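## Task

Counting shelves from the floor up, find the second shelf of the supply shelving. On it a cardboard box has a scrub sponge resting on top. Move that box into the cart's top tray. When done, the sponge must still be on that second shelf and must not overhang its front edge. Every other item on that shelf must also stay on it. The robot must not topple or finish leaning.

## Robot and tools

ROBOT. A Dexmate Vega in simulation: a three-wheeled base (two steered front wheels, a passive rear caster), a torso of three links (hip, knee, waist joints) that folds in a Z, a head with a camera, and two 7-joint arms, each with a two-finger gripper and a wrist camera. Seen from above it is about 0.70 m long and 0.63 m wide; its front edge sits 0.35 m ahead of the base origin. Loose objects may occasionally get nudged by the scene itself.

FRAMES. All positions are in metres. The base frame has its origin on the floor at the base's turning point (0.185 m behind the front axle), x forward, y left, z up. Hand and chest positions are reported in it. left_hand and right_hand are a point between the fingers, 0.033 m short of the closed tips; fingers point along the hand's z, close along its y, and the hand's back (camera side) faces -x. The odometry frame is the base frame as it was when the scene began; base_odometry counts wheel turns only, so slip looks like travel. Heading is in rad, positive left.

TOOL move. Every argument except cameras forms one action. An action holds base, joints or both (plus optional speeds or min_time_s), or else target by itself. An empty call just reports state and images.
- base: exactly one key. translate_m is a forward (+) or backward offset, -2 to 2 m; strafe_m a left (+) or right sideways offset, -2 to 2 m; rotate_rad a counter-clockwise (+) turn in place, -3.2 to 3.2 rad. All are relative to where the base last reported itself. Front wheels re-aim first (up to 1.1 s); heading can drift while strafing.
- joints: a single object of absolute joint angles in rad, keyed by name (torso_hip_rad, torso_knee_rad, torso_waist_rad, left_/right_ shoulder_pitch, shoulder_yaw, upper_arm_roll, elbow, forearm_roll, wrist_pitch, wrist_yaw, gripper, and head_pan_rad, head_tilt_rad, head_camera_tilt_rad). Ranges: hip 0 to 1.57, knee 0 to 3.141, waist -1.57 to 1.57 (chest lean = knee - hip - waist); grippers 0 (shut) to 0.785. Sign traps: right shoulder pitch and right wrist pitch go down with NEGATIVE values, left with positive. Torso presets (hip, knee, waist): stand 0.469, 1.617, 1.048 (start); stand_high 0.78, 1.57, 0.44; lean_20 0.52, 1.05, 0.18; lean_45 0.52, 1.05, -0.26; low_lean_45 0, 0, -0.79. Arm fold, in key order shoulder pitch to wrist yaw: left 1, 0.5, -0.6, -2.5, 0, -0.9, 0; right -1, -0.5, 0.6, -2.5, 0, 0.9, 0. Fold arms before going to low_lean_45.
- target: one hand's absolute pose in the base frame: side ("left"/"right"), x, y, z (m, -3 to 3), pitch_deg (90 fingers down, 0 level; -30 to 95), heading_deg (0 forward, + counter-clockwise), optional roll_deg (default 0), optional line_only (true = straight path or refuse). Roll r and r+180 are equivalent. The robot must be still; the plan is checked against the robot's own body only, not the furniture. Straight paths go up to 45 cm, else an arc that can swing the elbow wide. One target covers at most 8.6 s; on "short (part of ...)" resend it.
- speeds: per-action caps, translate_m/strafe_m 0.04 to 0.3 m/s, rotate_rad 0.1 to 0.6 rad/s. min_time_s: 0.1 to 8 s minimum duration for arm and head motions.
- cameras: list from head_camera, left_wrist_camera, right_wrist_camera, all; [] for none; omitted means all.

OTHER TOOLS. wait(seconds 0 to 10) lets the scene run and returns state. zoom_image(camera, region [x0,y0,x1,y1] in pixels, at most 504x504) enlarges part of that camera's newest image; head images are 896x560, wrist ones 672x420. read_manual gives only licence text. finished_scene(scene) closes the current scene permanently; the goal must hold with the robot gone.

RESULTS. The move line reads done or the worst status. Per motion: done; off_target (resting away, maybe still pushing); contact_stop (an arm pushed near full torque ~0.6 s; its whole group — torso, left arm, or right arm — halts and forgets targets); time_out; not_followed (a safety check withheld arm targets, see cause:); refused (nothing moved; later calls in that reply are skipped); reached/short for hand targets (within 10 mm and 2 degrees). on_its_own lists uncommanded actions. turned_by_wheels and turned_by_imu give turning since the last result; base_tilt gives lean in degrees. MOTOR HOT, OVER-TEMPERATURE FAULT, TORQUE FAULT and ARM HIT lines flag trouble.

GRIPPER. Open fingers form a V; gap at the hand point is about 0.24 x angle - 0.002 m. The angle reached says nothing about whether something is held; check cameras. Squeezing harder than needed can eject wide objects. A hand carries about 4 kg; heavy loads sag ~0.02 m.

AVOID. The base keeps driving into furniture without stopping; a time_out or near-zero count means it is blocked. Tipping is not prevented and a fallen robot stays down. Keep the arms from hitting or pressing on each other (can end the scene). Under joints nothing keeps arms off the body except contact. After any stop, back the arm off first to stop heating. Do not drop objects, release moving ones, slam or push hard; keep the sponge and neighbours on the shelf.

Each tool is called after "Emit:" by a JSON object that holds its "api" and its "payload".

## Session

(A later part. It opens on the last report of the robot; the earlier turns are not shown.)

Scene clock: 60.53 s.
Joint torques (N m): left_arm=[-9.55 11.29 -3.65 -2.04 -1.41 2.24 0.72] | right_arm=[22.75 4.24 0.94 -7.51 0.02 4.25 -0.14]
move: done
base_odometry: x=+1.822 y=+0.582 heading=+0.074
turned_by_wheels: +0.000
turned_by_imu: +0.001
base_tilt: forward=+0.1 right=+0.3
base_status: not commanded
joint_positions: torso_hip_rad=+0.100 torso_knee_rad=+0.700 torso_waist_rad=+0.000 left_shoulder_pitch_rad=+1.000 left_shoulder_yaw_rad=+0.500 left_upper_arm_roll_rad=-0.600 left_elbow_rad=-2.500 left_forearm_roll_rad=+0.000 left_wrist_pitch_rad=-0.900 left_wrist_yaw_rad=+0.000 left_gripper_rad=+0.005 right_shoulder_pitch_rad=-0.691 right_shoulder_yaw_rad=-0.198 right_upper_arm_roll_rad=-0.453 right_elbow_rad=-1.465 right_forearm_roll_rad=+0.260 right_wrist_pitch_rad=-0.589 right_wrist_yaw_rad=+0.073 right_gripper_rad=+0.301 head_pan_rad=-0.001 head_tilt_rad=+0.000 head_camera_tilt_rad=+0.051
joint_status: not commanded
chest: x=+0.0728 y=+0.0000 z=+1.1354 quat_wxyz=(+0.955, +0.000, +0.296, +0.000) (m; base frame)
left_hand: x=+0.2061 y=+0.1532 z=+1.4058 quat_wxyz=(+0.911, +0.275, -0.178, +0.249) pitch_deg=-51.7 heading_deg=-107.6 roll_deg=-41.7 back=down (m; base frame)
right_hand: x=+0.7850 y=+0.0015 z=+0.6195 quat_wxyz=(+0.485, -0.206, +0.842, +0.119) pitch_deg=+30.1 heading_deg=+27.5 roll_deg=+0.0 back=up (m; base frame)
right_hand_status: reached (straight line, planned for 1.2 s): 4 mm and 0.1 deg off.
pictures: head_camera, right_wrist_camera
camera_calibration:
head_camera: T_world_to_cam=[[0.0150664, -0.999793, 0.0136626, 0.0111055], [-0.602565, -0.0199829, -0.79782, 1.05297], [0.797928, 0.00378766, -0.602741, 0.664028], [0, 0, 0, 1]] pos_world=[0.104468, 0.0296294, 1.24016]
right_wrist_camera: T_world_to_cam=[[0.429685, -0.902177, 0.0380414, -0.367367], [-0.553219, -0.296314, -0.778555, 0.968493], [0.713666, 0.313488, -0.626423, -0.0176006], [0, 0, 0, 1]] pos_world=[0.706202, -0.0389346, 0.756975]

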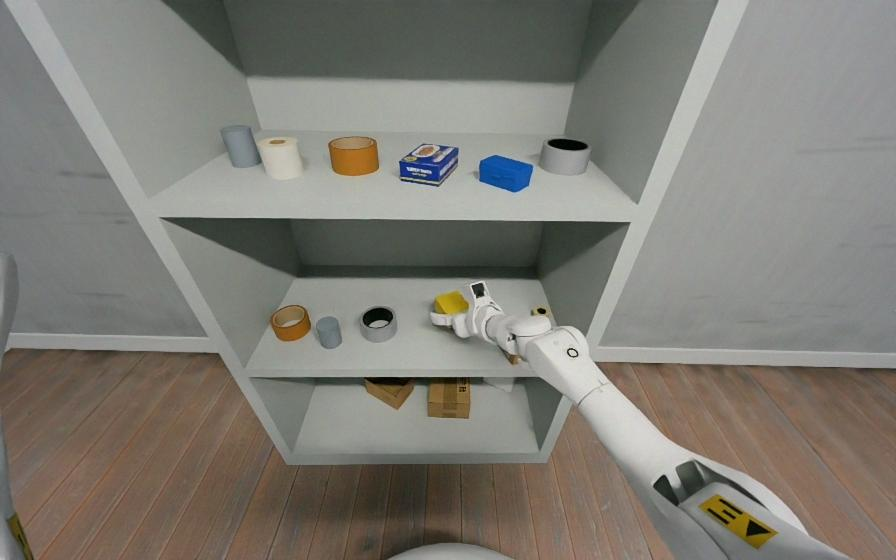

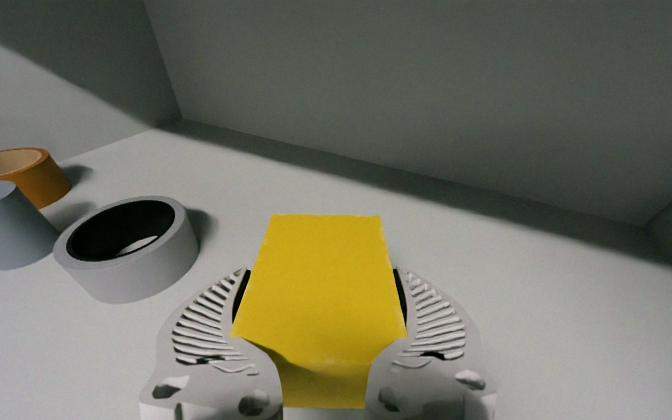

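Emit:
{"api": "move", "payload": {"target": {"side": "right", "x": 0.785, "y": 0.005, "z": 0.559, "pitch_deg": 30, "heading_deg": 27.5, "line_only": true}, "cameras": ["head_camera", "right_wrist_camera"]}}

Emit:
{"api": "zoom_image", "payload": {"camera": "right_wrist_camera", "region": [140, 180, 500, 420]}}

Scene clock: 63.70 s.
Joint torques (N m): left_arm=[-7.91 11.53 -3.72 -2.14 -1.44 2.01 0.68] | right_arm=[17.58 2.37 -0.91 -3.51 -0.22 0.27 0.23]
move: done
base_odometry: x=+1.822 y=+0.582 heading=+0.074
turned_by_wheels: +0.000
turned_by_imu: +0.001
base_tilt: forward=+0.1 right=+0.3
base_status: not commanded
joint_positions: torso_hip_rad=+0.100 torso_knee_rad=+0.700 torso_waist_rad=+0.000 left_shoulder_pitch_rad=+1.000 left_shoulder_yaw_rad=+0.500 left_upper_arm_roll_rad=-0.600 left_elbow_rad=-2.500 left_forearm_roll_rad=+0.000 left_wrist_pitch_rad=-0.900 left_wrist_yaw_rad=+0.000 left_gripper_rad=+0.005 right_shoulder_pitch_rad=-0.661 right_shoulder_yaw_rad=-0.150 right_upper_arm_roll_rad=-0.491 right_elbow_rad=-1.184 right_forearm_roll_rad=+0.229 right_wrist_pitch_rad=-0.352 right_wrist_yaw_rad=+0.093 right_gripper_rad=+0.301 head_pan_rad=-0.001 head_tilt_rad=+0.000 head_camera_tilt_rad=+0.051
joint_status: not commanded
chest: x=+0.0727 y=+0.0000 z=+1.1354 quat_wxyz=(+0.955, +0.000, +0.296, +0.000) (m; base frame)
left_hand: x=+0.2060 y=+0.1532 z=+1.4058 quat_wxyz=(+0.911, +0.275, -0.178, +0.249) pitch_deg=-51.7 heading_deg=-107.7 roll_deg=-41.7 back=down (m; base frame)
right_hand: x=+0.7851 y=+0.0048 z=+0.5603 quat_wxyz=(+0.486, -0.206, +0.841, +0.119) pitch_deg=+30.0 heading_deg=+27.5 roll_deg=+0.0 back=up (m; base frame)
right_hand_status: reached (straight line, planned for 1.2 s): 1 mm and 0.0 deg off.
pictures: head_camera, right_wrist_camera
camera_calibration:
head_camera: T_world_to_cam=[[0.0150644, -0.999793, 0.0136648, 0.0111045], [-0.602444, -0.0199829, -0.797911, 1.05301], [0.798019, 0.00378775, -0.602621, 0.663976], [0, 0, 0, 1]] pos_world=[0.10435, 0.0296294, 1.24019]
right_wrist_camera: T_world_to_cam=[[0.42962, -0.902188, 0.0385218, -0.362462], [-0.551961, -0.296127, -0.779518, 0.923003], [0.714679, 0.313634, -0.625194, -0.0572958], [0, 0, 0, 1]] pos_world=[0.706131, -0.0357125, 0.697639]

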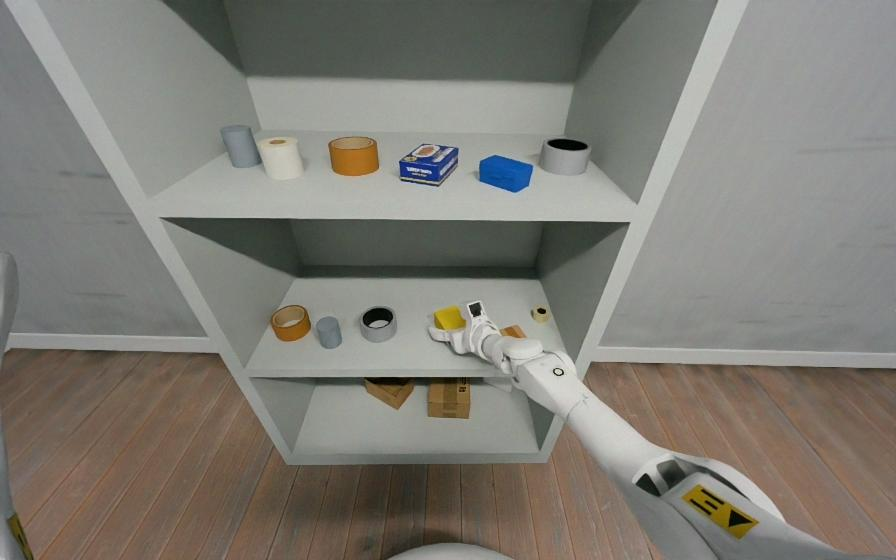

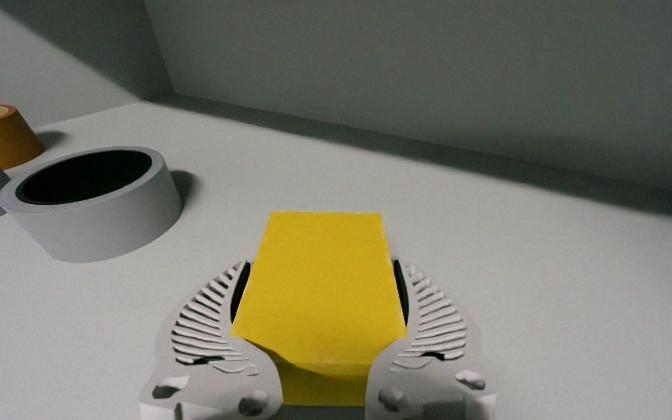

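Scaled by 1.400 from the camera's 672x420 image, which has a finer 960x600 frame.

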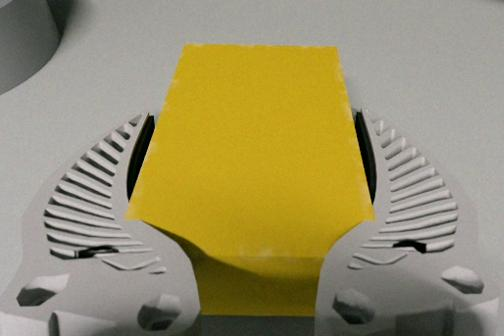

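Emit:
{"api": "move", "payload": {"joints": {"right_gripper_rad": 0.55}, "cameras": ["right_wrist_camera"]}}

Scene clock: 64.97 s.
Joint torques (N m): left_arm=[-7.38 12.25 -3.7 -1.16 -1.4 2.34 0.68] | right_arm=[19.39 2.07 0.71 -5.76 -0.35 1.63 0.14]
move: done
base_odometry: x=+1.822 y=+0.582 heading=+0.074
turned_by_wheels: +0.000
turned_by_imu: +0.000
base_tilt: forward=+0.2 right=+0.3
base_status: not commanded
joint_positions: torso_hip_rad=+0.100 torso_knee_rad=+0.700 torso_waist_rad=+0.000 left_shoulder_pitch_rad=+1.000 left_shoulder_yaw_rad=+0.500 left_upper_arm_roll_rad=-0.600 left_elbow_rad=-2.500 left_forearm_roll_rad=+0.000 left_wrist_pitch_rad=-0.900 left_wrist_yaw_rad=+0.000 left_gripper_rad=+0.005 right_shoulder_pitch_rad=-0.660 right_shoulder_yaw_rad=-0.149 right_upper_arm_roll_rad=-0.492 right_elbow_rad=-1.178 right_forearm_roll_rad=+0.229 right_wrist_pitch_rad=-0.348 right_wrist_yaw_rad=+0.093 right_gripper_rad=+0.550 head_pan_rad=-0.001 head_tilt_rad=+0.000 head_camera_tilt_rad=+0.051
joint_status: all done
chest: x=+0.0727 y=+0.0000 z=+1.1355 quat_wxyz=(+0.955, +0.000, +0.296, +0.000) (m; base frame)
left_hand: x=+0.2059 y=+0.1532 z=+1.4058 quat_wxyz=(+0.911, +0.275, -0.178, +0.249) pitch_deg=-51.7 heading_deg=-107.7 roll_deg=-41.7 back=down (m; base frame)
right_hand: x=+0.7849 y=+0.0048 z=+0.5591 quat_wxyz=(+0.486, -0.206, +0.841, +0.119) pitch_deg=+30.0 heading_deg=+27.5 roll_deg=+0.0 back=up (m; base frame)
pictures: right_wrist_camera
camera_calibration:
right_wrist_camera: T_world_to_cam=[[0.429828, -0.902086, 0.0385929, -0.362452], [-0.552098, -0.296406, -0.779315, 0.921988], [0.714448, 0.313664, -0.625443, -0.0575565], [0, 0, 0, 1]] pos_world=[0.705941, -0.0356275, 0.696508]

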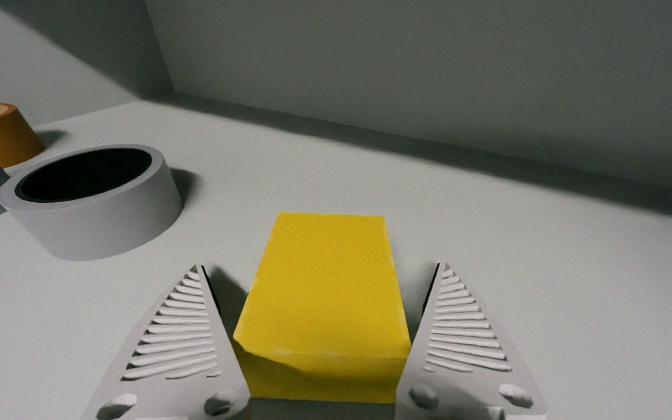

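Emit:
{"api": "move", "payload": {"target": {"side": "right", "x": 0.77, "y": -0.003, "z": 0.66, "pitch_deg": 30, "heading_deg": 27.5, "line_only": true}, "cameras": []}}

Emit:
{"api": "move", "payload": {"target": {"side": "right", "x": 0.615, "y": -0.215, "z": 0.635, "pitch_deg": 30, "heading_deg": 27.5, "line_only": true}, "cameras": ["right_wrist_camera", "head_camera"]}}

Emit:
{"api": "zoom_image", "payload": {"camera": "right_wrist_camera", "region": [220, 150, 420, 310]}}

Scene clock: 69.30 s.
Joint torques (N m): left_arm=[-9.41 11.82 -3.79 -0.8 -1.42 1.8 0.8] | right_arm=[9.33 -1.08 5.76 -13.11 0.18 3.43 -0.5]
move: done
base_odometry: x=+1.822 y=+0.582 heading=+0.074
turned_by_wheels: +0.000
turned_by_imu: +0.001
base_tilt: forward=+0.1 right=+0.3
base_status: not commanded
joint_positions: torso_hip_rad=+0.100 torso_knee_rad=+0.700 torso_waist_rad=+0.000 left_shoulder_pitch_rad=+1.000 left_shoulder_yaw_rad=+0.500 left_upper_arm_roll_rad=-0.600 left_elbow_rad=-2.500 left_forearm_roll_rad=+0.000 left_wrist_pitch_rad=-0.900 left_wrist_yaw_rad=+0.000 left_gripper_rad=+0.005 right_shoulder_pitch_rad=-0.734 right_shoulder_yaw_rad=-0.231 right_upper_arm_roll_rad=-0.419 right_elbow_rad=-1.673 right_forearm_roll_rad=+0.286 right_wrist_pitch_rad=-0.745 right_wrist_yaw_rad=+0.051 right_gripper_rad=+0.550 head_pan_rad=-0.001 head_tilt_rad=+0.000 head_camera_tilt_rad=+0.051
joint_status: not commanded
chest: x=+0.0727 y=+0.0000 z=+1.1355 quat_wxyz=(+0.955, +0.000, +0.296, +0.000) (m; base frame)
left_hand: x=+0.2059 y=+0.1532 z=+1.4058 quat_wxyz=(+0.911, +0.275, -0.178, +0.249) pitch_deg=-51.7 heading_deg=-107.7 roll_deg=-41.7 back=down (m; base frame)
right_hand: x=+0.7702 y=-0.0028 z=+0.6583 quat_wxyz=(+0.485, -0.206, +0.841, +0.119) pitch_deg=+30.0 heading_deg=+27.5 roll_deg=+0.0 back=up (m; base frame)
right_hand_status: reached (straight line, planned for 1.9 s): 2 mm and 0.0 deg off.
pictures: none
No camera images: "cameras" was empty.

Scene clock: 73.27 s.
Joint torques (N m): left_arm=[-9.36 11.55 -3.67 -2.21 -1.38 2.31 0.74] | right_arm=[2.61 -6.64 7.96 -12.6 0.24 3.43 -0.14]
move: done
base_odometry: x=+1.822 y=+0.582 heading=+0.074
turned_by_wheels: +0.000
turned_by_imu: +0.001
base_tilt: forward=+0.1 right=+0.3
base_status: not commanded
joint_positions: torso_hip_rad=+0.100 torso_knee_rad=+0.700 torso_waist_rad=+0.000 left_shoulder_pitch_rad=+1.000 left_shoulder_yaw_rad=+0.500 left_upper_arm_roll_rad=-0.600 left_elbow_rad=-2.500 left_forearm_roll_rad=+0.000 left_wrist_pitch_rad=-0.900 left_wrist_yaw_rad=+0.000 left_gripper_rad=+0.005 right_shoulder_pitch_rad=-1.380 right_shoulder_yaw_rad=-0.622 right_upper_arm_roll_rad=+0.067 right_elbow_rad=-2.034 right_forearm_roll_rad=+0.444 right_wrist_pitch_rad=-0.514 right_wrist_yaw_rad=+0.306 right_gripper_rad=+0.550 head_pan_rad=-0.001 head_tilt_rad=+0.000 head_camera_tilt_rad=+0.051
joint_status: not commanded
chest: x=+0.0727 y=+0.0000 z=+1.1355 quat_wxyz=(+0.955, +0.000, +0.296, +0.000) (m; base frame)
left_hand: x=+0.2059 y=+0.1532 z=+1.4058 quat_wxyz=(+0.911, +0.275, -0.178, +0.249) pitch_deg=-51.7 heading_deg=-107.7 roll_deg=-41.7 back=down (m; base frame)
right_hand: x=+0.6162 y=-0.2136 z=+0.6343 quat_wxyz=(+0.485, -0.205, +0.842, +0.119) pitch_deg=+30.0 heading_deg=+27.5 roll_deg=+0.1 back=up (m; base frame)
right_hand_status: reached (straight line, planned for 2.4 s): 2 mm and 0.1 deg off.
pictures: head_camera, right_wrist_camera
camera_calibration:
head_camera: T_world_to_cam=[[0.0150636, -0.999793, 0.0136655, 0.0111039], [-0.602413, -0.0199828, -0.797934, 1.05303], [0.798042, 0.00378746, -0.60259, 0.663962], [0, 0, 0, 1]] pos_world=[0.104321, 0.0296294, 1.24019]
right_wrist_camera: T_world_to_cam=[[0.429208, -0.902417, 0.0377434, -0.489042], [-0.553186, -0.295681, -0.778819, 0.823228], [0.713979, 0.313396, -0.626113, 0.179185], [0, 0, 0, 1]] pos_world=[0.537365, -0.254063, 0.771794]

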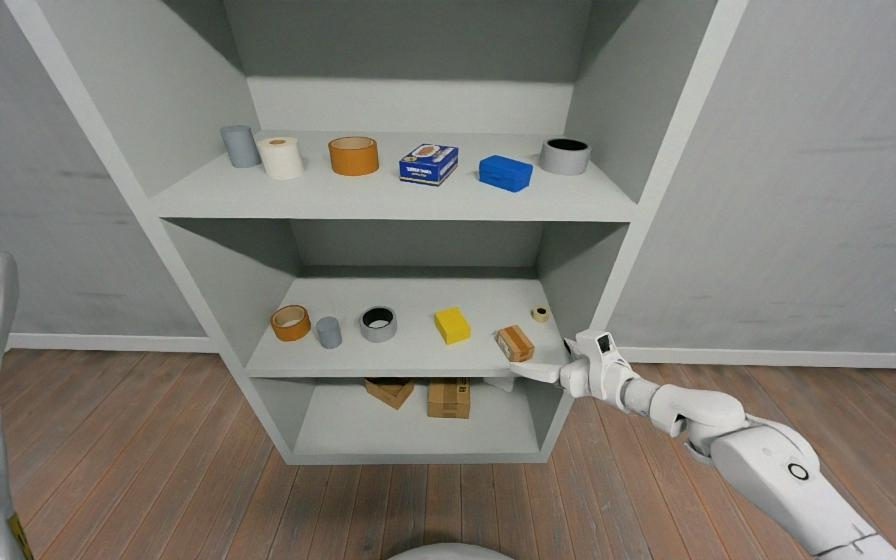

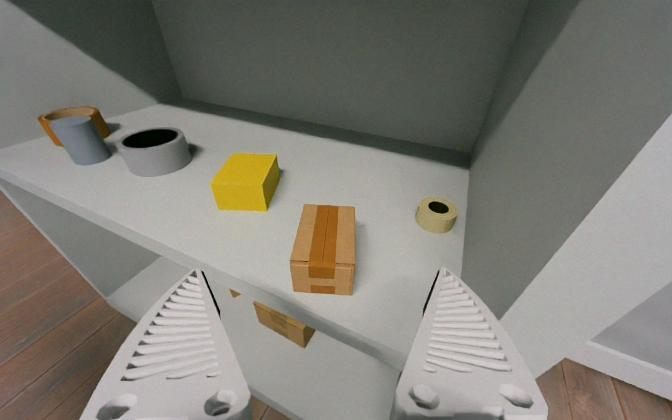

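Scaled by 2.520 from the camera's 672x420 image, which has a finer 960x600 frame.

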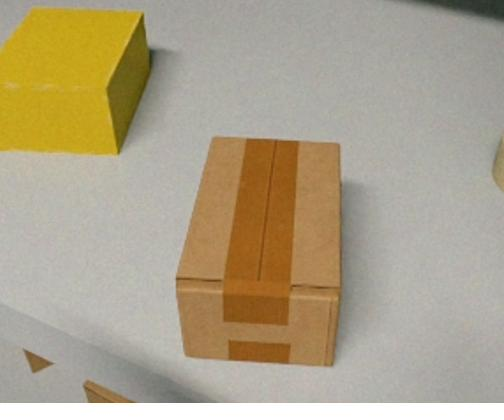

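Emit:
{"api": "move", "payload": {"target": {"side": "right", "x": 0.7178, "y": -0.165, "z": 0.558, "pitch_deg": 30, "heading_deg": 22, "line_only": true}, "cameras": ["right_wrist_camera"]}}

Scene clock: 77.93 s.
Joint torques (N m): left_arm=[-8.66 11.88 -3.79 -2.68 -1.42 2.22 0.59] | right_arm=[17.27 -0.11 0.24 -4.56 -0.06 2.28 0.05]
move: done
base_odometry: x=+1.822 y=+0.582 heading=+0.074
turned_by_wheels: +0.000
turned_by_imu: +0.001
base_tilt: forward=+0.1 right=+0.3
base_status: not commanded
joint_positions: torso_hip_rad=+0.100 torso_knee_rad=+0.700 torso_waist_rad=+0.000 left_shoulder_pitch_rad=+1.000 left_shoulder_yaw_rad=+0.500 left_upper_arm_roll_rad=-0.600 left_elbow_rad=-2.500 left_forearm_roll_rad=+0.000 left_wrist_pitch_rad=-0.900 left_wrist_yaw_rad=+0.000 left_gripper_rad=+0.005 right_shoulder_pitch_rad=-1.007 right_shoulder_yaw_rad=-0.414 right_upper_arm_roll_rad=-0.230 right_elbow_rad=-1.573 right_forearm_roll_rad=+0.304 right_wrist_pitch_rad=-0.391 right_wrist_yaw_rad=+0.184 right_gripper_rad=+0.550 head_pan_rad=-0.001 head_tilt_rad=+0.000 head_camera_tilt_rad=+0.051
joint_status: not commanded
chest: x=+0.0727 y=+0.0000 z=+1.1355 quat_wxyz=(+0.955, +0.000, +0.296, +0.000) (m; base frame)
left_hand: x=+0.2059 y=+0.1532 z=+1.4058 quat_wxyz=(+0.911, +0.275, -0.178, +0.249) pitch_deg=-51.7 heading_deg=-107.7 roll_deg=-41.7 back=down (m; base frame)
right_hand: x=+0.7166 y=-0.1661 z=+0.5586 quat_wxyz=(+0.491, -0.165, +0.850, +0.096) pitch_deg=+30.0 heading_deg=+22.0 roll_deg=+0.0 back=up (m; base frame)
right_hand_status: reached (straight line, planned for 1.8 s): 2 mm and 0.0 deg off.
pictures: right_wrist_camera
camera_calibration:
right_wrist_camera: T_world_to_cam=[[0.341739, -0.939012, 0.0383496, -0.430179], [-0.578037, -0.242192, -0.77924, 0.860761], [0.741004, 0.24413, -0.625551, 0.013946], [0, 0, 0, 1]] pos_world=[0.634227, -0.198878, 0.695961]

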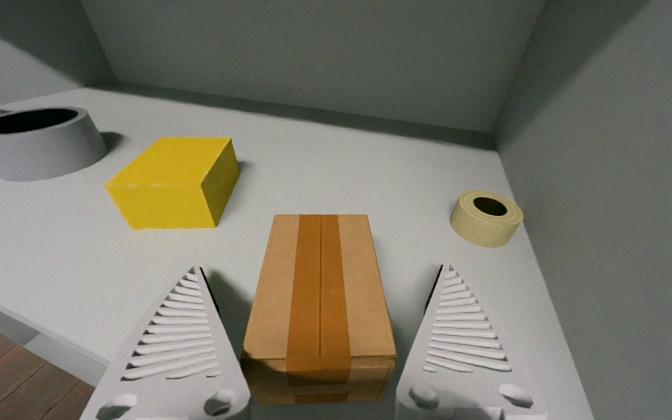

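Emit:
{"api": "move", "payload": {"joints": {"right_gripper_rad": 0.22}, "cameras": ["right_wrist_camera"]}}

Scene clock: 79.10 s.
Joint torques (N m): left_arm=[-8.12 10.83 -3.72 -1.98 -1.41 1.56 0.73] | right_arm=[13.95 -2.09 0.65 -4.02 -0.17 1.55 -0.81]
move: done
base_odometry: x=+1.822 y=+0.582 heading=+0.074
turned_by_wheels: +0.000
turned_by_imu: +0.000
base_tilt: forward=+0.2 right=+0.3
base_status: not commanded
joint_positions: torso_hip_rad=+0.100 torso_knee_rad=+0.700 torso_waist_rad=+0.000 left_shoulder_pitch_rad=+1.000 left_shoulder_yaw_rad=+0.500 left_upper_arm_roll_rad=-0.600 left_elbow_rad=-2.500 left_forearm_roll_rad=+0.000 left_wrist_pitch_rad=-0.900 left_wrist_yaw_rad=+0.000 left_gripper_rad=+0.005 right_shoulder_pitch_rad=-1.003 right_shoulder_yaw_rad=-0.412 right_upper_arm_roll_rad=-0.232 right_elbow_rad=-1.568 right_forearm_roll_rad=+0.303 right_wrist_pitch_rad=-0.389 right_wrist_yaw_rad=+0.183 right_gripper_rad=+0.220 head_pan_rad=-0.001 head_tilt_rad=+0.000 head_camera_tilt_rad=+0.051
joint_status: all done
chest: x=+0.0727 y=+0.0000 z=+1.1355 quat_wxyz=(+0.955, +0.000, +0.296, +0.000) (m; base frame)
left_hand: x=+0.2059 y=+0.1532 z=+1.4058 quat_wxyz=(+0.911, +0.275, -0.178, +0.249) pitch_deg=-51.7 heading_deg=-107.7 roll_deg=-41.7 back=down (m; base frame)
right_hand: x=+0.7177 y=-0.1651 z=+0.5583 quat_wxyz=(+0.491, -0.165, +0.850, +0.095) pitch_deg=+30.0 heading_deg=+22.0 roll_deg=+0.0 back=up (m; base frame)
pictures: right_wrist_camera
camera_calibration:
right_wrist_camera: T_world_to_cam=[[0.341608, -0.939052, 0.0385479, -0.429655], [-0.577557, -0.242107, -0.779623, 0.861293], [0.741439, 0.244062, -0.625062, 0.0121488], [0, 0, 0, 1]] pos_world=[0.635212, -0.197909, 0.695639]

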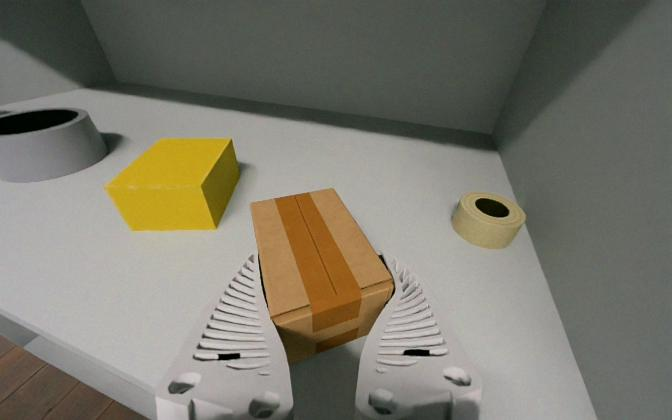

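Emit:
{"api": "move", "payload": {"target": {"side": "right", "x": 0.715, "y": -0.166, "z": 0.615, "pitch_deg": 30, "heading_deg": 22, "line_only": true}, "cameras": ["right_wrist_camera"]}}

Emit:
{"api": "move", "payload": {"base": {"translate_m": -0.4}, "cameras": ["head_camera", "right_wrist_camera"]}}

Scene clock: 83.53 s.
Joint torques (N m): left_arm=[-9.48 11.68 -3.65 -1.81 -1.36 1.71 0.8] | right_arm=[5.65 -5.21 6.91 -13.64 0.01 3.08 -0.35]
move: done
base_odometry: x=+1.822 y=+0.582 heading=+0.074
turned_by_wheels: +0.000
turned_by_imu: +0.001
base_tilt: forward=+0.1 right=+0.4
base_status: not commanded
joint_positions: torso_hip_rad=+0.100 torso_knee_rad=+0.700 torso_waist_rad=+0.000 left_shoulder_pitch_rad=+1.000 left_shoulder_yaw_rad=+0.500 left_upper_arm_roll_rad=-0.600 left_elbow_rad=-2.500 left_forearm_roll_rad=+0.000 left_wrist_pitch_rad=-0.900 left_wrist_yaw_rad=+0.000 left_gripper_rad=+0.005 right_shoulder_pitch_rad=-1.036 right_shoulder_yaw_rad=-0.451 right_upper_arm_roll_rad=-0.174 right_elbow_rad=-1.794 right_forearm_roll_rad=+0.352 right_wrist_pitch_rad=-0.582 right_wrist_yaw_rad=+0.158 right_gripper_rad=+0.220 head_pan_rad=-0.001 head_tilt_rad=+0.000 head_camera_tilt_rad=+0.051
joint_status: not commanded
chest: x=+0.0727 y=+0.0000 z=+1.1355 quat_wxyz=(+0.955, +0.000, +0.296, +0.000) (m; base frame)
left_hand: x=+0.2059 y=+0.1532 z=+1.4058 quat_wxyz=(+0.911, +0.275, -0.178, +0.249) pitch_deg=-51.7 heading_deg=-107.7 roll_deg=-41.7 back=down (m; base frame)
right_hand: x=+0.7150 y=-0.1659 z=+0.6130 quat_wxyz=(+0.490, -0.165, +0.850, +0.095) pitch_deg=+30.1 heading_deg=+22.0 roll_deg=+0.0 back=up (m; base frame)
right_hand_status: reached (straight line, planned for 1.1 s): 2 mm and 0.1 deg off.
pictures: right_wrist_camera
camera_calibration:
right_wrist_camera: T_world_to_cam=[[0.34165, -0.939046, 0.0383087, -0.431463], [-0.57865, -0.242298, -0.778753, 0.902398], [0.740567, 0.243894, -0.62616, 0.0498432], [0, 0, 0, 1]] pos_world=[0.632669, -0.198671, 0.750484]

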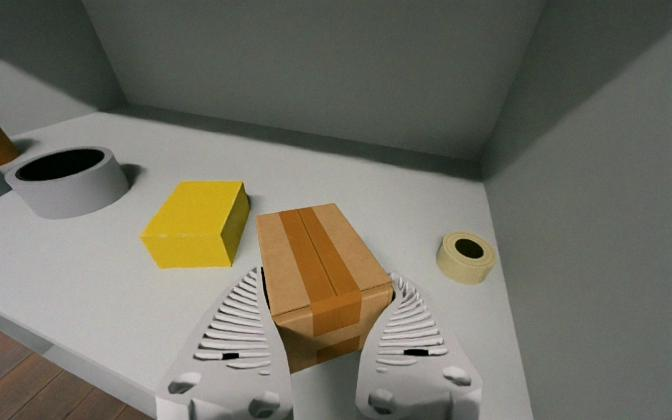

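Scene clock: 86.53 s.
Joint torques (N m): left_arm=[-8.82 11.95 -3.63 -1.7 -1.51 1.82 0.68] | right_arm=[6.36 -3.26 7.19 -13.02 0.04 2.92 -0.11]
move: done
base_odometry: x=+1.423 y=+0.554 heading=+0.073
turned_by_wheels: -0.001
turned_by_imu: +0.001
base_tilt: forward=+0.1 right=+0.4
base_status: done
joint_positions: torso_hip_rad=+0.100 torso_knee_rad=+0.700 torso_waist_rad=+0.000 left_shoulder_pitch_rad=+1.000 left_shoulder_yaw_rad=+0.500 left_upper_arm_roll_rad=-0.600 left_elbow_rad=-2.500 left_forearm_roll_rad=+0.000 left_wrist_pitch_rad=-0.900 left_wrist_yaw_rad=+0.000 left_gripper_rad=+0.005 right_shoulder_pitch_rad=-1.037 right_shoulder_yaw_rad=-0.452 right_upper_arm_roll_rad=-0.173 right_elbow_rad=-1.800 right_forearm_roll_rad=+0.354 right_wrist_pitch_rad=-0.587 right_wrist_yaw_rad=+0.157 right_gripper_rad=+0.220 head_pan_rad=-0.001 head_tilt_rad=+0.000 head_camera_tilt_rad=+0.051
joint_status: not commanded
chest: x=+0.0727 y=+0.0000 z=+1.1354 quat_wxyz=(+0.955, +0.000, +0.296, +0.000) (m; base frame)
left_hand: x=+0.2060 y=+0.1532 z=+1.4058 quat_wxyz=(+0.911, +0.275, -0.178, +0.249) pitch_deg=-51.7 heading_deg=-107.7 roll_deg=-41.7 back=down (m; base frame)
right_hand: x=+0.7148 y=-0.1659 z=+0.6144 quat_wxyz=(+0.490, -0.165, +0.850, +0.095) pitch_deg=+30.1 heading_deg=+22.0 roll_deg=+0.0 back=up (m; base frame)
pictures: head_camera, right_wrist_camera
camera_calibration:
head_camera: T_world_to_cam=[[0.0150646, -0.999793, 0.0136645, 0.0111046], [-0.602469, -0.0199829, -0.797892, 1.053], [0.798, 0.00378753, -0.602645, 0.663985], [0, 0, 0, 1]] pos_world=[0.104374, 0.0296294, 1.24018]
right_wrist_camera: T_world_to_cam=[[0.341868, -0.938962, 0.0384278, -0.431616], [-0.578703, -0.242567, -0.77863, 0.903246], [0.740425, 0.24395, -0.626306, 0.0510368], [0, 0, 0, 1]] pos_world=[0.632477, -0.198624, 0.751844]

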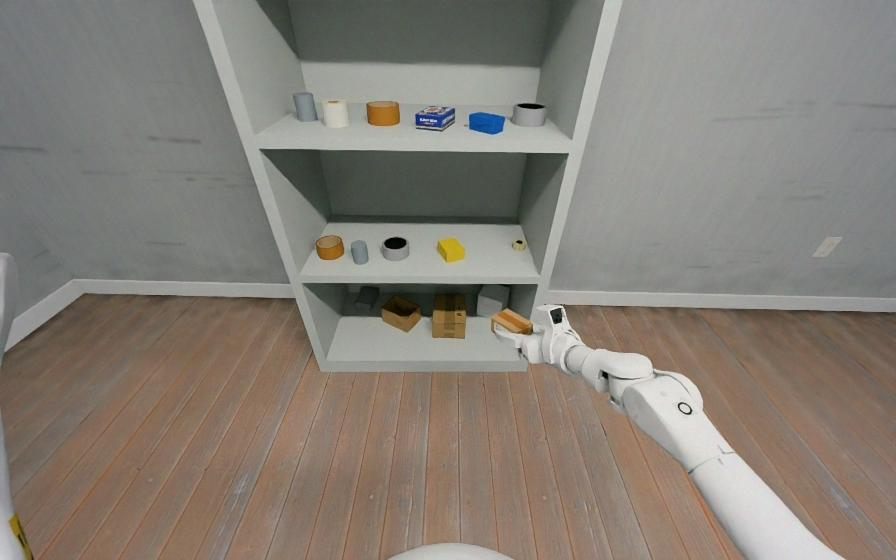

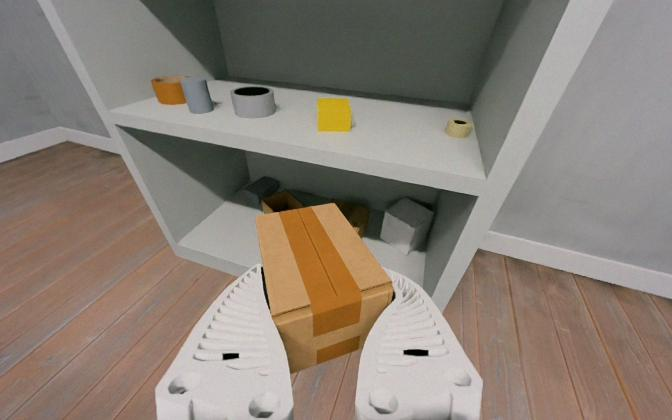

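Emit:
{"api": "move", "payload": {"base": {"translate_m": -1.585}, "joints": {"torso_hip_rad": 0.15, "torso_knee_rad": 1.0, "torso_waist_rad": 0.6, "head_pan_rad": -1.5, "head_camera_tilt_rad": 0.2}, "cameras": ["head_camera"]}}

Scene clock: 94.03 s.
Joint torques (N m): left_arm=[-10.25 11.84 -2.09 1.21 -0.68 2.64 0.43] | right_arm=[12.63 -3.8 7.46 -11.97 -0.01 4.44 -0.37]
move: done
base_odometry: x=-0.158 y=+0.443 heading=+0.072
turned_by_wheels: -0.001
turned_by_imu: +0.008
base_tilt: forward=+0.2 right=+0.3
base_status: done
joint_positions: torso_hip_rad=+0.150 torso_knee_rad=+1.000 torso_waist_rad=+0.600 left_shoulder_pitch_rad=+1.000 left_shoulder_yaw_rad=+0.500 left_upper_arm_roll_rad=-0.600 left_elbow_rad=-2.500 left_forearm_roll_rad=+0.000 left_wrist_pitch_rad=-0.900 left_wrist_yaw_rad=+0.000 left_gripper_rad=+0.005 right_shoulder_pitch_rad=-1.037 right_shoulder_yaw_rad=-0.452 right_upper_arm_roll_rad=-0.173 right_elbow_rad=-1.800 right_forearm_roll_rad=+0.354 right_wrist_pitch_rad=-0.587 right_wrist_yaw_rad=+0.157 right_gripper_rad=+0.220 head_pan_rad=-1.499 head_tilt_rad=+0.000 head_camera_tilt_rad=+0.199
joint_status: all done
chest: x=+0.0020 y=+0.0000 z=+1.2596 quat_wxyz=(+0.992, +0.000, +0.125, +0.000) (m; base frame)
left_hand: x=+0.0344 y=+0.1532 z=+1.5593 quat_wxyz=(+0.866, +0.227, -0.334, +0.293) pitch_deg=-42.3 heading_deg=-127.1 roll_deg=-15.5 back=down (m; base frame)
right_hand: x=+0.7838 y=-0.1659 z=+0.9903 quat_wxyz=(+0.631, -0.179, +0.752, +0.065) pitch_deg=+11.3 heading_deg=+19.3 roll_deg=-7.5 back=up (m; base frame)
pictures: head_camera
camera_calibration:
head_camera: T_world_to_cam=[[-0.960941, -0.0795566, 0.265073, -0.377801], [-0.275707, 0.191924, -0.941887, 1.29007], [0.0240595, -0.97818, -0.206362, 0.238526], [0, 0, 0, 1]] pos_world=[-0.0131011, -0.0443309, 1.36447]

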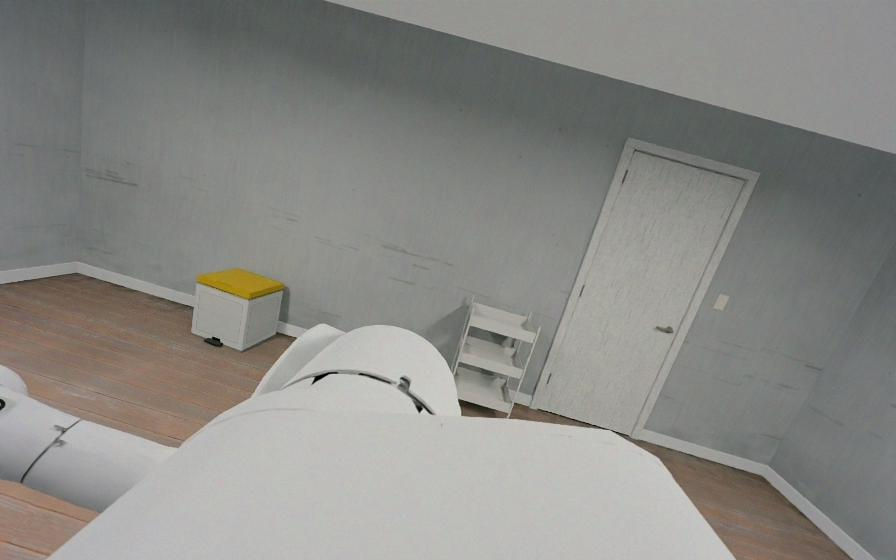

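Emit:
{"api": "move", "payload": {"base": {"rotate_rad": -1.568}, "joints": {"head_pan_rad": 0.0, "head_camera_tilt_rad": 0.25}, "cameras": ["head_camera"]}}

Emit:
{"api": "zoom_image", "payload": {"camera": "head_camera", "region": [420, 180, 620, 380]}}

Scene clock: 98.40 s.
Joint torques (N m): left_arm=[-10.99 10.51 -2.11 0.37 -0.81 2.75 0.36] | right_arm=[14.11 -3.72 6.3 -12.58 -0.04 3.75 -0.48]
move: done
base_odometry: x=-0.159 y=+0.443 heading=-1.495
turned_by_wheels: -1.567
turned_by_imu: -1.524
base_tilt: forward=+0.3 right=+0.3
base_status: done
joint_positions: torso_hip_rad=+0.150 torso_knee_rad=+1.000 torso_waist_rad=+0.600 left_shoulder_pitch_rad=+1.000 left_shoulder_yaw_rad=+0.500 left_upper_arm_roll_rad=-0.600 left_elbow_rad=-2.500 left_forearm_roll_rad=+0.000 left_wrist_pitch_rad=-0.900 left_wrist_yaw_rad=+0.000 left_gripper_rad=+0.005 right_shoulder_pitch_rad=-1.037 right_shoulder_yaw_rad=-0.452 right_upper_arm_roll_rad=-0.173 right_elbow_rad=-1.800 right_forearm_roll_rad=+0.354 right_wrist_pitch_rad=-0.587 right_wrist_yaw_rad=+0.157 right_gripper_rad=+0.220 head_pan_rad=-0.001 head_tilt_rad=+0.000 head_camera_tilt_rad=+0.249
joint_status: all done
chest: x=+0.0020 y=+0.0000 z=+1.2596 quat_wxyz=(+0.992, +0.000, +0.125, +0.000) (m; base frame)
left_hand: x=+0.0344 y=+0.1532 z=+1.5593 quat_wxyz=(+0.866, +0.227, -0.334, +0.293) pitch_deg=-42.3 heading_deg=-127.1 roll_deg=-15.5 back=down (m; base frame)
right_hand: x=+0.7838 y=-0.1659 z=+0.9903 quat_wxyz=(+0.631, -0.179, +0.752, +0.065) pitch_deg=+11.3 heading_deg=+19.3 roll_deg=-7.5 back=up (m; base frame)
pictures: head_camera
camera_calibration:
head_camera: T_world_to_cam=[[0.0127332, -0.999796, 0.015679, 0.00830128], [-0.475244, -0.0198471, -0.87963, 1.19606], [0.879762, 0.00374918, -0.4754, 0.644461], [0, 0, 0, 1]] pos_world=[0.00134099, 0.0296217, 1.35833]

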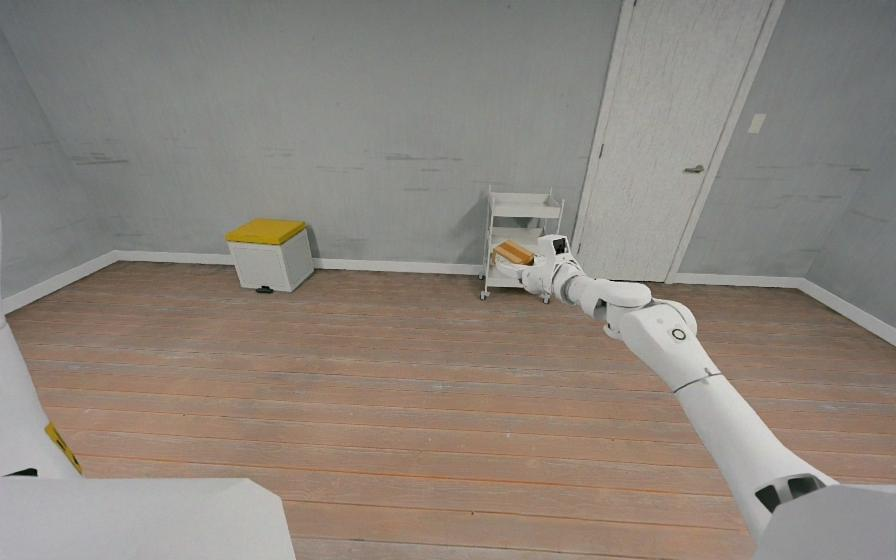

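Scaled by 2.520 from the camera's 896x560 image, which has a finer 960x600 frame.

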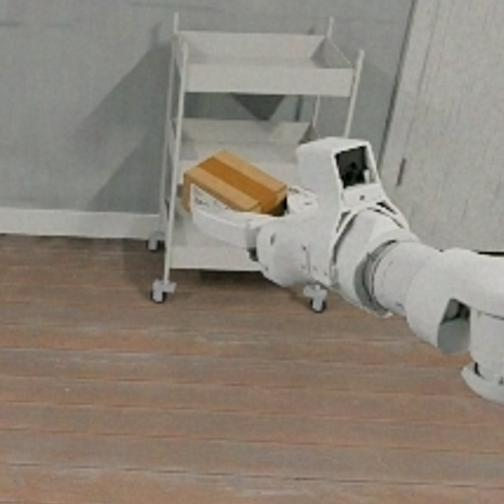

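Emit:
{"api": "move", "payload": {"base": {"translate_m": 1.605}, "joints": {"head_camera_tilt_rad": 0.6, "head_pan_rad": -0.3}, "cameras": ["head_camera"]}}

Emit:
{"api": "zoom_image", "payload": {"camera": "head_camera", "region": [350, 130, 650, 420]}}

Scene clock: 107.47 s.
Joint torques (N m): left_arm=[-10.83 11.42 -1.84 0.78 -0.8 2.89 0.31] | right_arm=[13.74 -6.12 7.03 -13.58 -0.19 3.54 -0.49]
move: done
base_odometry: x=-0.041 y=-1.158 heading=-1.496
turned_by_wheels: -0.001
turned_by_imu: -0.006
base_tilt: forward=+0.2 right=+0.3
base_status: done
joint_positions: torso_hip_rad=+0.150 torso_knee_rad=+1.000 torso_waist_rad=+0.600 left_shoulder_pitch_rad=+1.000 left_shoulder_yaw_rad=+0.500 left_upper_arm_roll_rad=-0.600 left_elbow_rad=-2.500 left_forearm_roll_rad=+0.000 left_wrist_pitch_rad=-0.900 left_wrist_yaw_rad=+0.000 left_gripper_rad=+0.005 right_shoulder_pitch_rad=-1.037 right_shoulder_yaw_rad=-0.452 right_upper_arm_roll_rad=-0.173 right_elbow_rad=-1.800 right_forearm_roll_rad=+0.354 right_wrist_pitch_rad=-0.587 right_wrist_yaw_rad=+0.157 right_gripper_rad=+0.220 head_pan_rad=-0.299 head_tilt_rad=+0.000 head_camera_tilt_rad=+0.599
joint_status: all done
chest: x=+0.0021 y=+0.0000 z=+1.2596 quat_wxyz=(+0.992, +0.000, +0.125, +0.000) (m; base frame)
left_hand: x=+0.0345 y=+0.1532 z=+1.5593 quat_wxyz=(+0.866, +0.227, -0.334, +0.293) pitch_deg=-42.3 heading_deg=-127.1 roll_deg=-15.5 back=down (m; base frame)
right_hand: x=+0.7838 y=-0.1659 z=+0.9902 quat_wxyz=(+0.631, -0.179, +0.752, +0.065) pitch_deg=+11.3 heading_deg=+19.3 roll_deg=-7.5 back=up (m; base frame)
pictures: head_camera
camera_calibration:
head_camera: T_world_to_cam=[[-0.268484, -0.959682, 0.0832276, -0.097202], [-0.729659, 0.1462, -0.667999, 0.89957], [0.628899, -0.240075, -0.739493, 0.983595], [0, 0, 0, 1]] pos_world=[0.0117003, 0.0113361, 1.33636]

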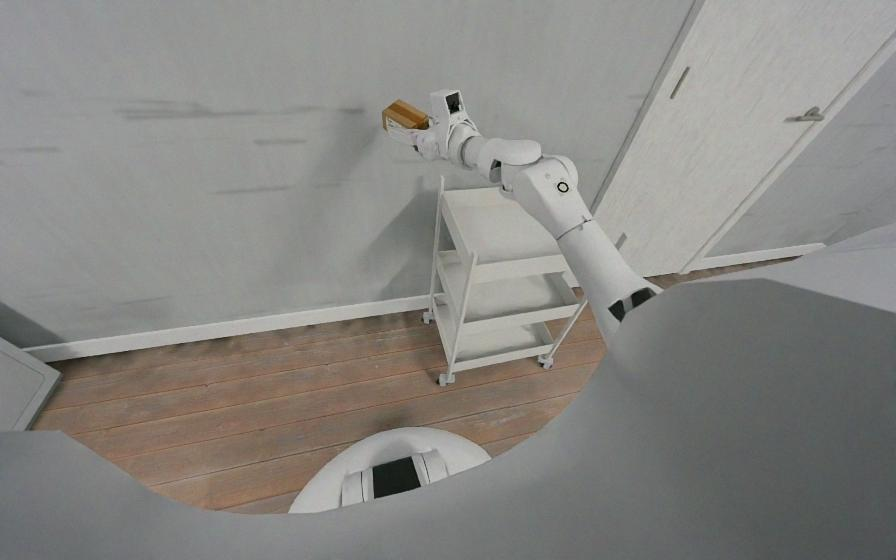

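Scaled by 1.680 from the camera's 896x560 image, which has a finer 960x600 frame.

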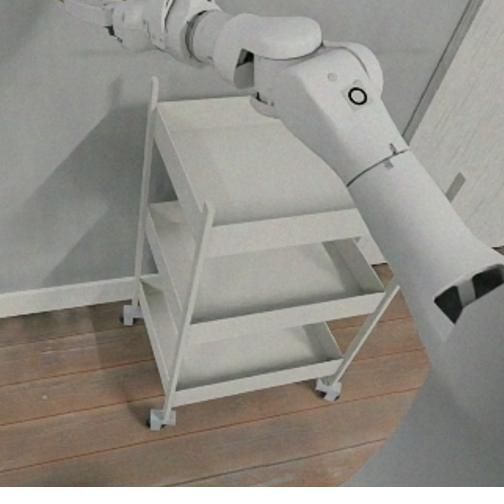

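Emit:
{"api": "move", "payload": {"target": {"side": "right", "x": 0.735, "y": -0.46, "z": 0.80, "pitch_deg": 30, "heading_deg": 0, "line_only": true}, "cameras": ["head_camera", "right_wrist_camera"]}}

Scene clock: 111.63 s.
Joint torques (N m): left_arm=[-10.93 11.26 -2.16 0.17 -0.83 3.01 0.67] | right_arm=[23.26 -12.1 7.97 -7.08 0.54 3.94 0.25]
move: done
base_odometry: x=-0.041 y=-1.158 heading=-1.496
turned_by_wheels: +0.000
turned_by_imu: +0.001
base_tilt: forward=+0.2 right=+0.3
base_status: not commanded
joint_positions: torso_hip_rad=+0.150 torso_knee_rad=+1.000 torso_waist_rad=+0.600 left_shoulder_pitch_rad=+1.000 left_shoulder_yaw_rad=+0.500 left_upper_arm_roll_rad=-0.600 left_elbow_rad=-2.500 left_forearm_roll_rad=+0.000 left_wrist_pitch_rad=-0.900 left_wrist_yaw_rad=+0.000 left_gripper_rad=+0.005 right_shoulder_pitch_rad=-1.129 right_shoulder_yaw_rad=-0.565 right_upper_arm_roll_rad=+0.098 right_elbow_rad=-1.435 right_forearm_roll_rad=+0.433 right_wrist_pitch_rad=-0.640 right_wrist_yaw_rad=+0.199 right_gripper_rad=+0.220 head_pan_rad=-0.299 head_tilt_rad=+0.000 head_camera_tilt_rad=+0.599
joint_status: not commanded
chest: x=+0.0021 y=+0.0000 z=+1.2596 quat_wxyz=(+0.992, +0.000, +0.125, +0.000) (m; base frame)
left_hand: x=+0.0345 y=+0.1532 z=+1.5593 quat_wxyz=(+0.866, +0.227, -0.334, +0.293) pitch_deg=-42.3 heading_deg=-127.1 roll_deg=-15.5 back=down (m; base frame)
right_hand: x=+0.7356 y=-0.4569 z=+0.8010 quat_wxyz=(+0.501, -0.002, +0.866, +0.001) pitch_deg=+29.9 heading_deg=+0.2 roll_deg=-0.1 back=up (m; base frame)
right_hand_status: reached (straight line, planned for 1.8 s): 3 mm and 0.3 deg off.
pictures: head_camera, right_wrist_camera
camera_calibration:
head_camera: T_world_to_cam=[[-0.268484, -0.959682, 0.0832276, -0.097202], [-0.729659, 0.1462, -0.668, 0.89957], [0.628899, -0.240075, -0.739493, 0.983595], [0, 0, 0, 1]] pos_world=[0.0117002, 0.0113361, 1.33636]
right_wrist_camera: T_world_to_cam=[[-0.0308799, -0.998737, 0.039627, -0.473218], [-0.625019, -0.0116439, -0.780522, 1.13112], [0.779998, -0.04887, -0.623871, 0.058648], [0, 0, 0, 1]] pos_world=[0.646615, -0.456584, 0.938207]

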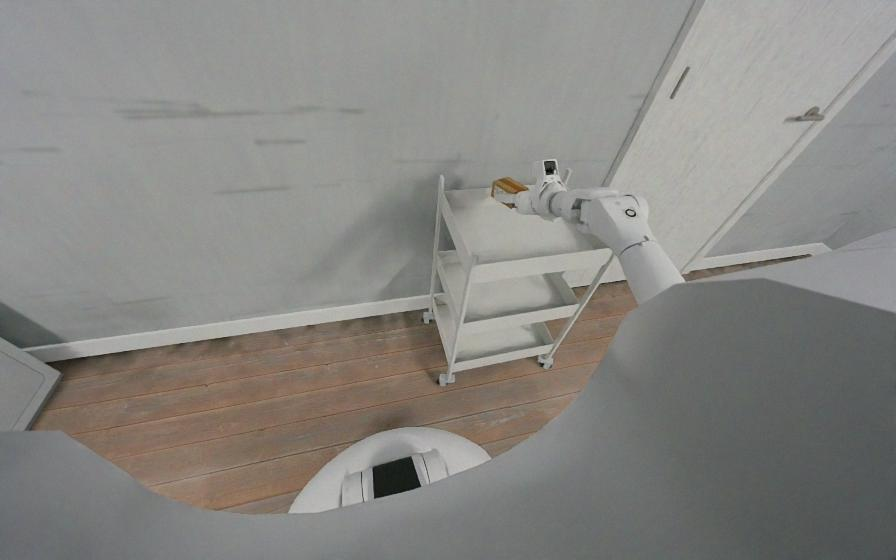

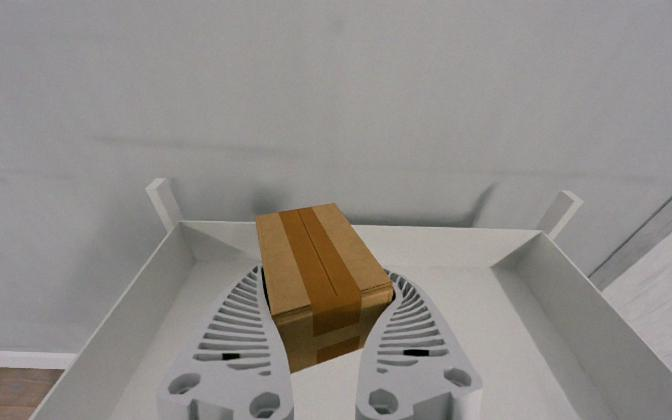

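Emit:
{"api": "move", "payload": {"target": {"side": "right", "x": 0.75, "y": -0.46, "z": 0.703, "pitch_deg": 30, "heading_deg": 0, "line_only": true}, "cameras": ["right_wrist_camera"]}}

Emit:
{"api": "move", "payload": {"target": {"side": "right", "x": 0.75, "y": -0.46, "z": 0.697, "pitch_deg": 30, "heading_deg": 0, "line_only": true}, "cameras": ["right_wrist_camera"]}}

Scene clock: 115.90 s.
Joint torques (N m): left_arm=[-11.44 10.86 -2.14 1.23 -0.78 3.52 0.53] | right_arm=[23.35 -6.68 1.67 -7.44 0.39 4.08 0.45]
move: done
base_odometry: x=-0.041 y=-1.158 heading=-1.496
turned_by_wheels: +0.000
turned_by_imu: +0.001
base_tilt: forward=+0.2 right=+0.3
base_status: not commanded
joint_positions: torso_hip_rad=+0.150 torso_knee_rad=+1.000 torso_waist_rad=+0.600 left_shoulder_pitch_rad=+1.000 left_shoulder_yaw_rad=+0.500 left_upper_arm_roll_rad=-0.600 left_elbow_rad=-2.500 left_forearm_roll_rad=+0.000 left_wrist_pitch_rad=-0.900 left_wrist_yaw_rad=+0.000 left_gripper_rad=+0.005 right_shoulder_pitch_rad=-0.972 right_shoulder_yaw_rad=-0.476 right_upper_arm_roll_rad=-0.022 right_elbow_rad=-0.906 right_forearm_roll_rad=+0.327 right_wrist_pitch_rad=-0.248 right_wrist_yaw_rad=+0.278 right_gripper_rad=+0.220 head_pan_rad=-0.299 head_tilt_rad=+0.000 head_camera_tilt_rad=+0.599
joint_status: not commanded
chest: x=+0.0021 y=+0.0000 z=+1.2596 quat_wxyz=(+0.992, +0.000, +0.125, +0.000) (m; base frame)
left_hand: x=+0.0345 y=+0.1532 z=+1.5593 quat_wxyz=(+0.866, +0.227, -0.334, +0.293) pitch_deg=-42.3 heading_deg=-127.1 roll_deg=-15.5 back=down (m; base frame)
right_hand: x=+0.7496 y=-0.4603 z=+0.7033 quat_wxyz=(+0.500, +0.000, +0.866, +0.000) pitch_deg=+30.0 heading_deg=+0.0 roll_deg=+0.0 back=up (m; base frame)
right_hand_status: reached (straight line, planned for 2.0 s): 1 mm and 0.1 deg off.
pictures: right_wrist_camera
camera_calibration:
right_wrist_camera: T_world_to_cam=[[-0.0355546, -0.998628, 0.0384396, -0.467901], [-0.627226, -0.00764647, -0.7788, 1.06589], [0.778025, -0.0518002, -0.626094, -0.0116961], [0, 0, 0, 1]] pos_world=[0.661018, -0.459714, 0.840778]

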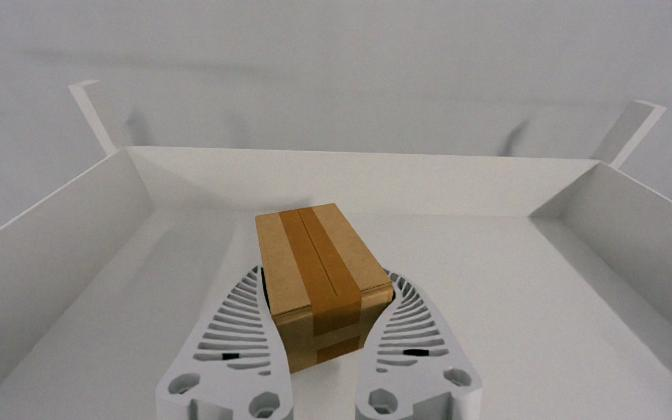

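Scene clock: 117.27 s.
Joint torques (N m): left_arm=[-10.95 10.76 -1.96 0.91 -0.81 3.45 0.34] | right_arm=[22.33 -6.75 1.97 -7.69 0.39 2.61 0.22]
move: done
base_odometry: x=-0.041 y=-1.158 heading=-1.496
turned_by_wheels: +0.000
turned_by_imu: +0.000
base_tilt: forward=+0.2 right=+0.3
base_status: not commanded
joint_positions: torso_hip_rad=+0.150 torso_knee_rad=+1.000 torso_waist_rad=+0.600 left_shoulder_pitch_rad=+1.000 left_shoulder_yaw_rad=+0.500 left_upper_arm_roll_rad=-0.600 left_elbow_rad=-2.500 left_forearm_roll_rad=+0.000 left_wrist_pitch_rad=-0.900 left_wrist_yaw_rad=+0.000 left_gripper_rad=+0.005 right_shoulder_pitch_rad=-0.957 right_shoulder_yaw_rad=-0.469 right_upper_arm_roll_rad=-0.029 right_elbow_rad=-0.861 right_forearm_roll_rad=+0.321 right_wrist_pitch_rad=-0.217 right_wrist_yaw_rad=+0.285 right_gripper_rad=+0.220 head_pan_rad=-0.299 head_tilt_rad=+0.000 head_camera_tilt_rad=+0.599
joint_status: not commanded
chest: x=+0.0021 y=+0.0000 z=+1.2596 quat_wxyz=(+0.992, +0.000, +0.125, +0.000) (m; base frame)
left_hand: x=+0.0345 y=+0.1532 z=+1.5593 quat_wxyz=(+0.866, +0.227, -0.334, +0.293) pitch_deg=-42.3 heading_deg=-127.1 roll_deg=-15.5 back=down (m; base frame)
right_hand: x=+0.7497 y=-0.4602 z=+0.6973 quat_wxyz=(+0.500, +0.000, +0.866, +0.000) pitch_deg=+30.0 heading_deg=+0.0 roll_deg=+0.0 back=up (m; base frame)
right_hand_status: reached (straight line, planned for 0.5 s): 1 mm and 0.0 deg off.
pictures: right_wrist_camera
camera_calibration:
right_wrist_camera: T_world_to_cam=[[-0.0353513, -0.99863, 0.0385899, -0.46784], [-0.627138, -0.00789711, -0.778868, 1.06115], [0.778106, -0.0517352, -0.625999, -0.0155862], [0, 0, 0, 1]] pos_world=[0.661074, -0.459625, 0.83479]

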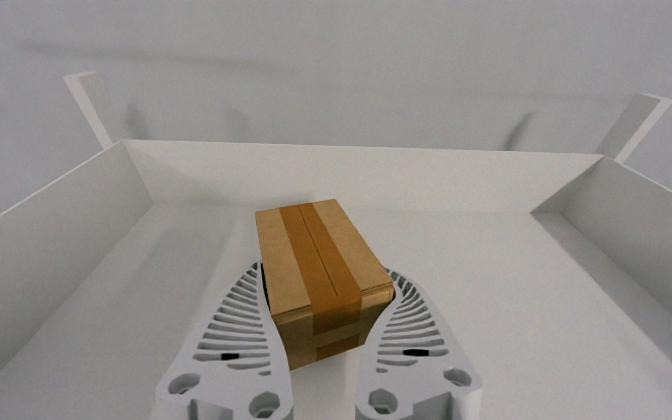

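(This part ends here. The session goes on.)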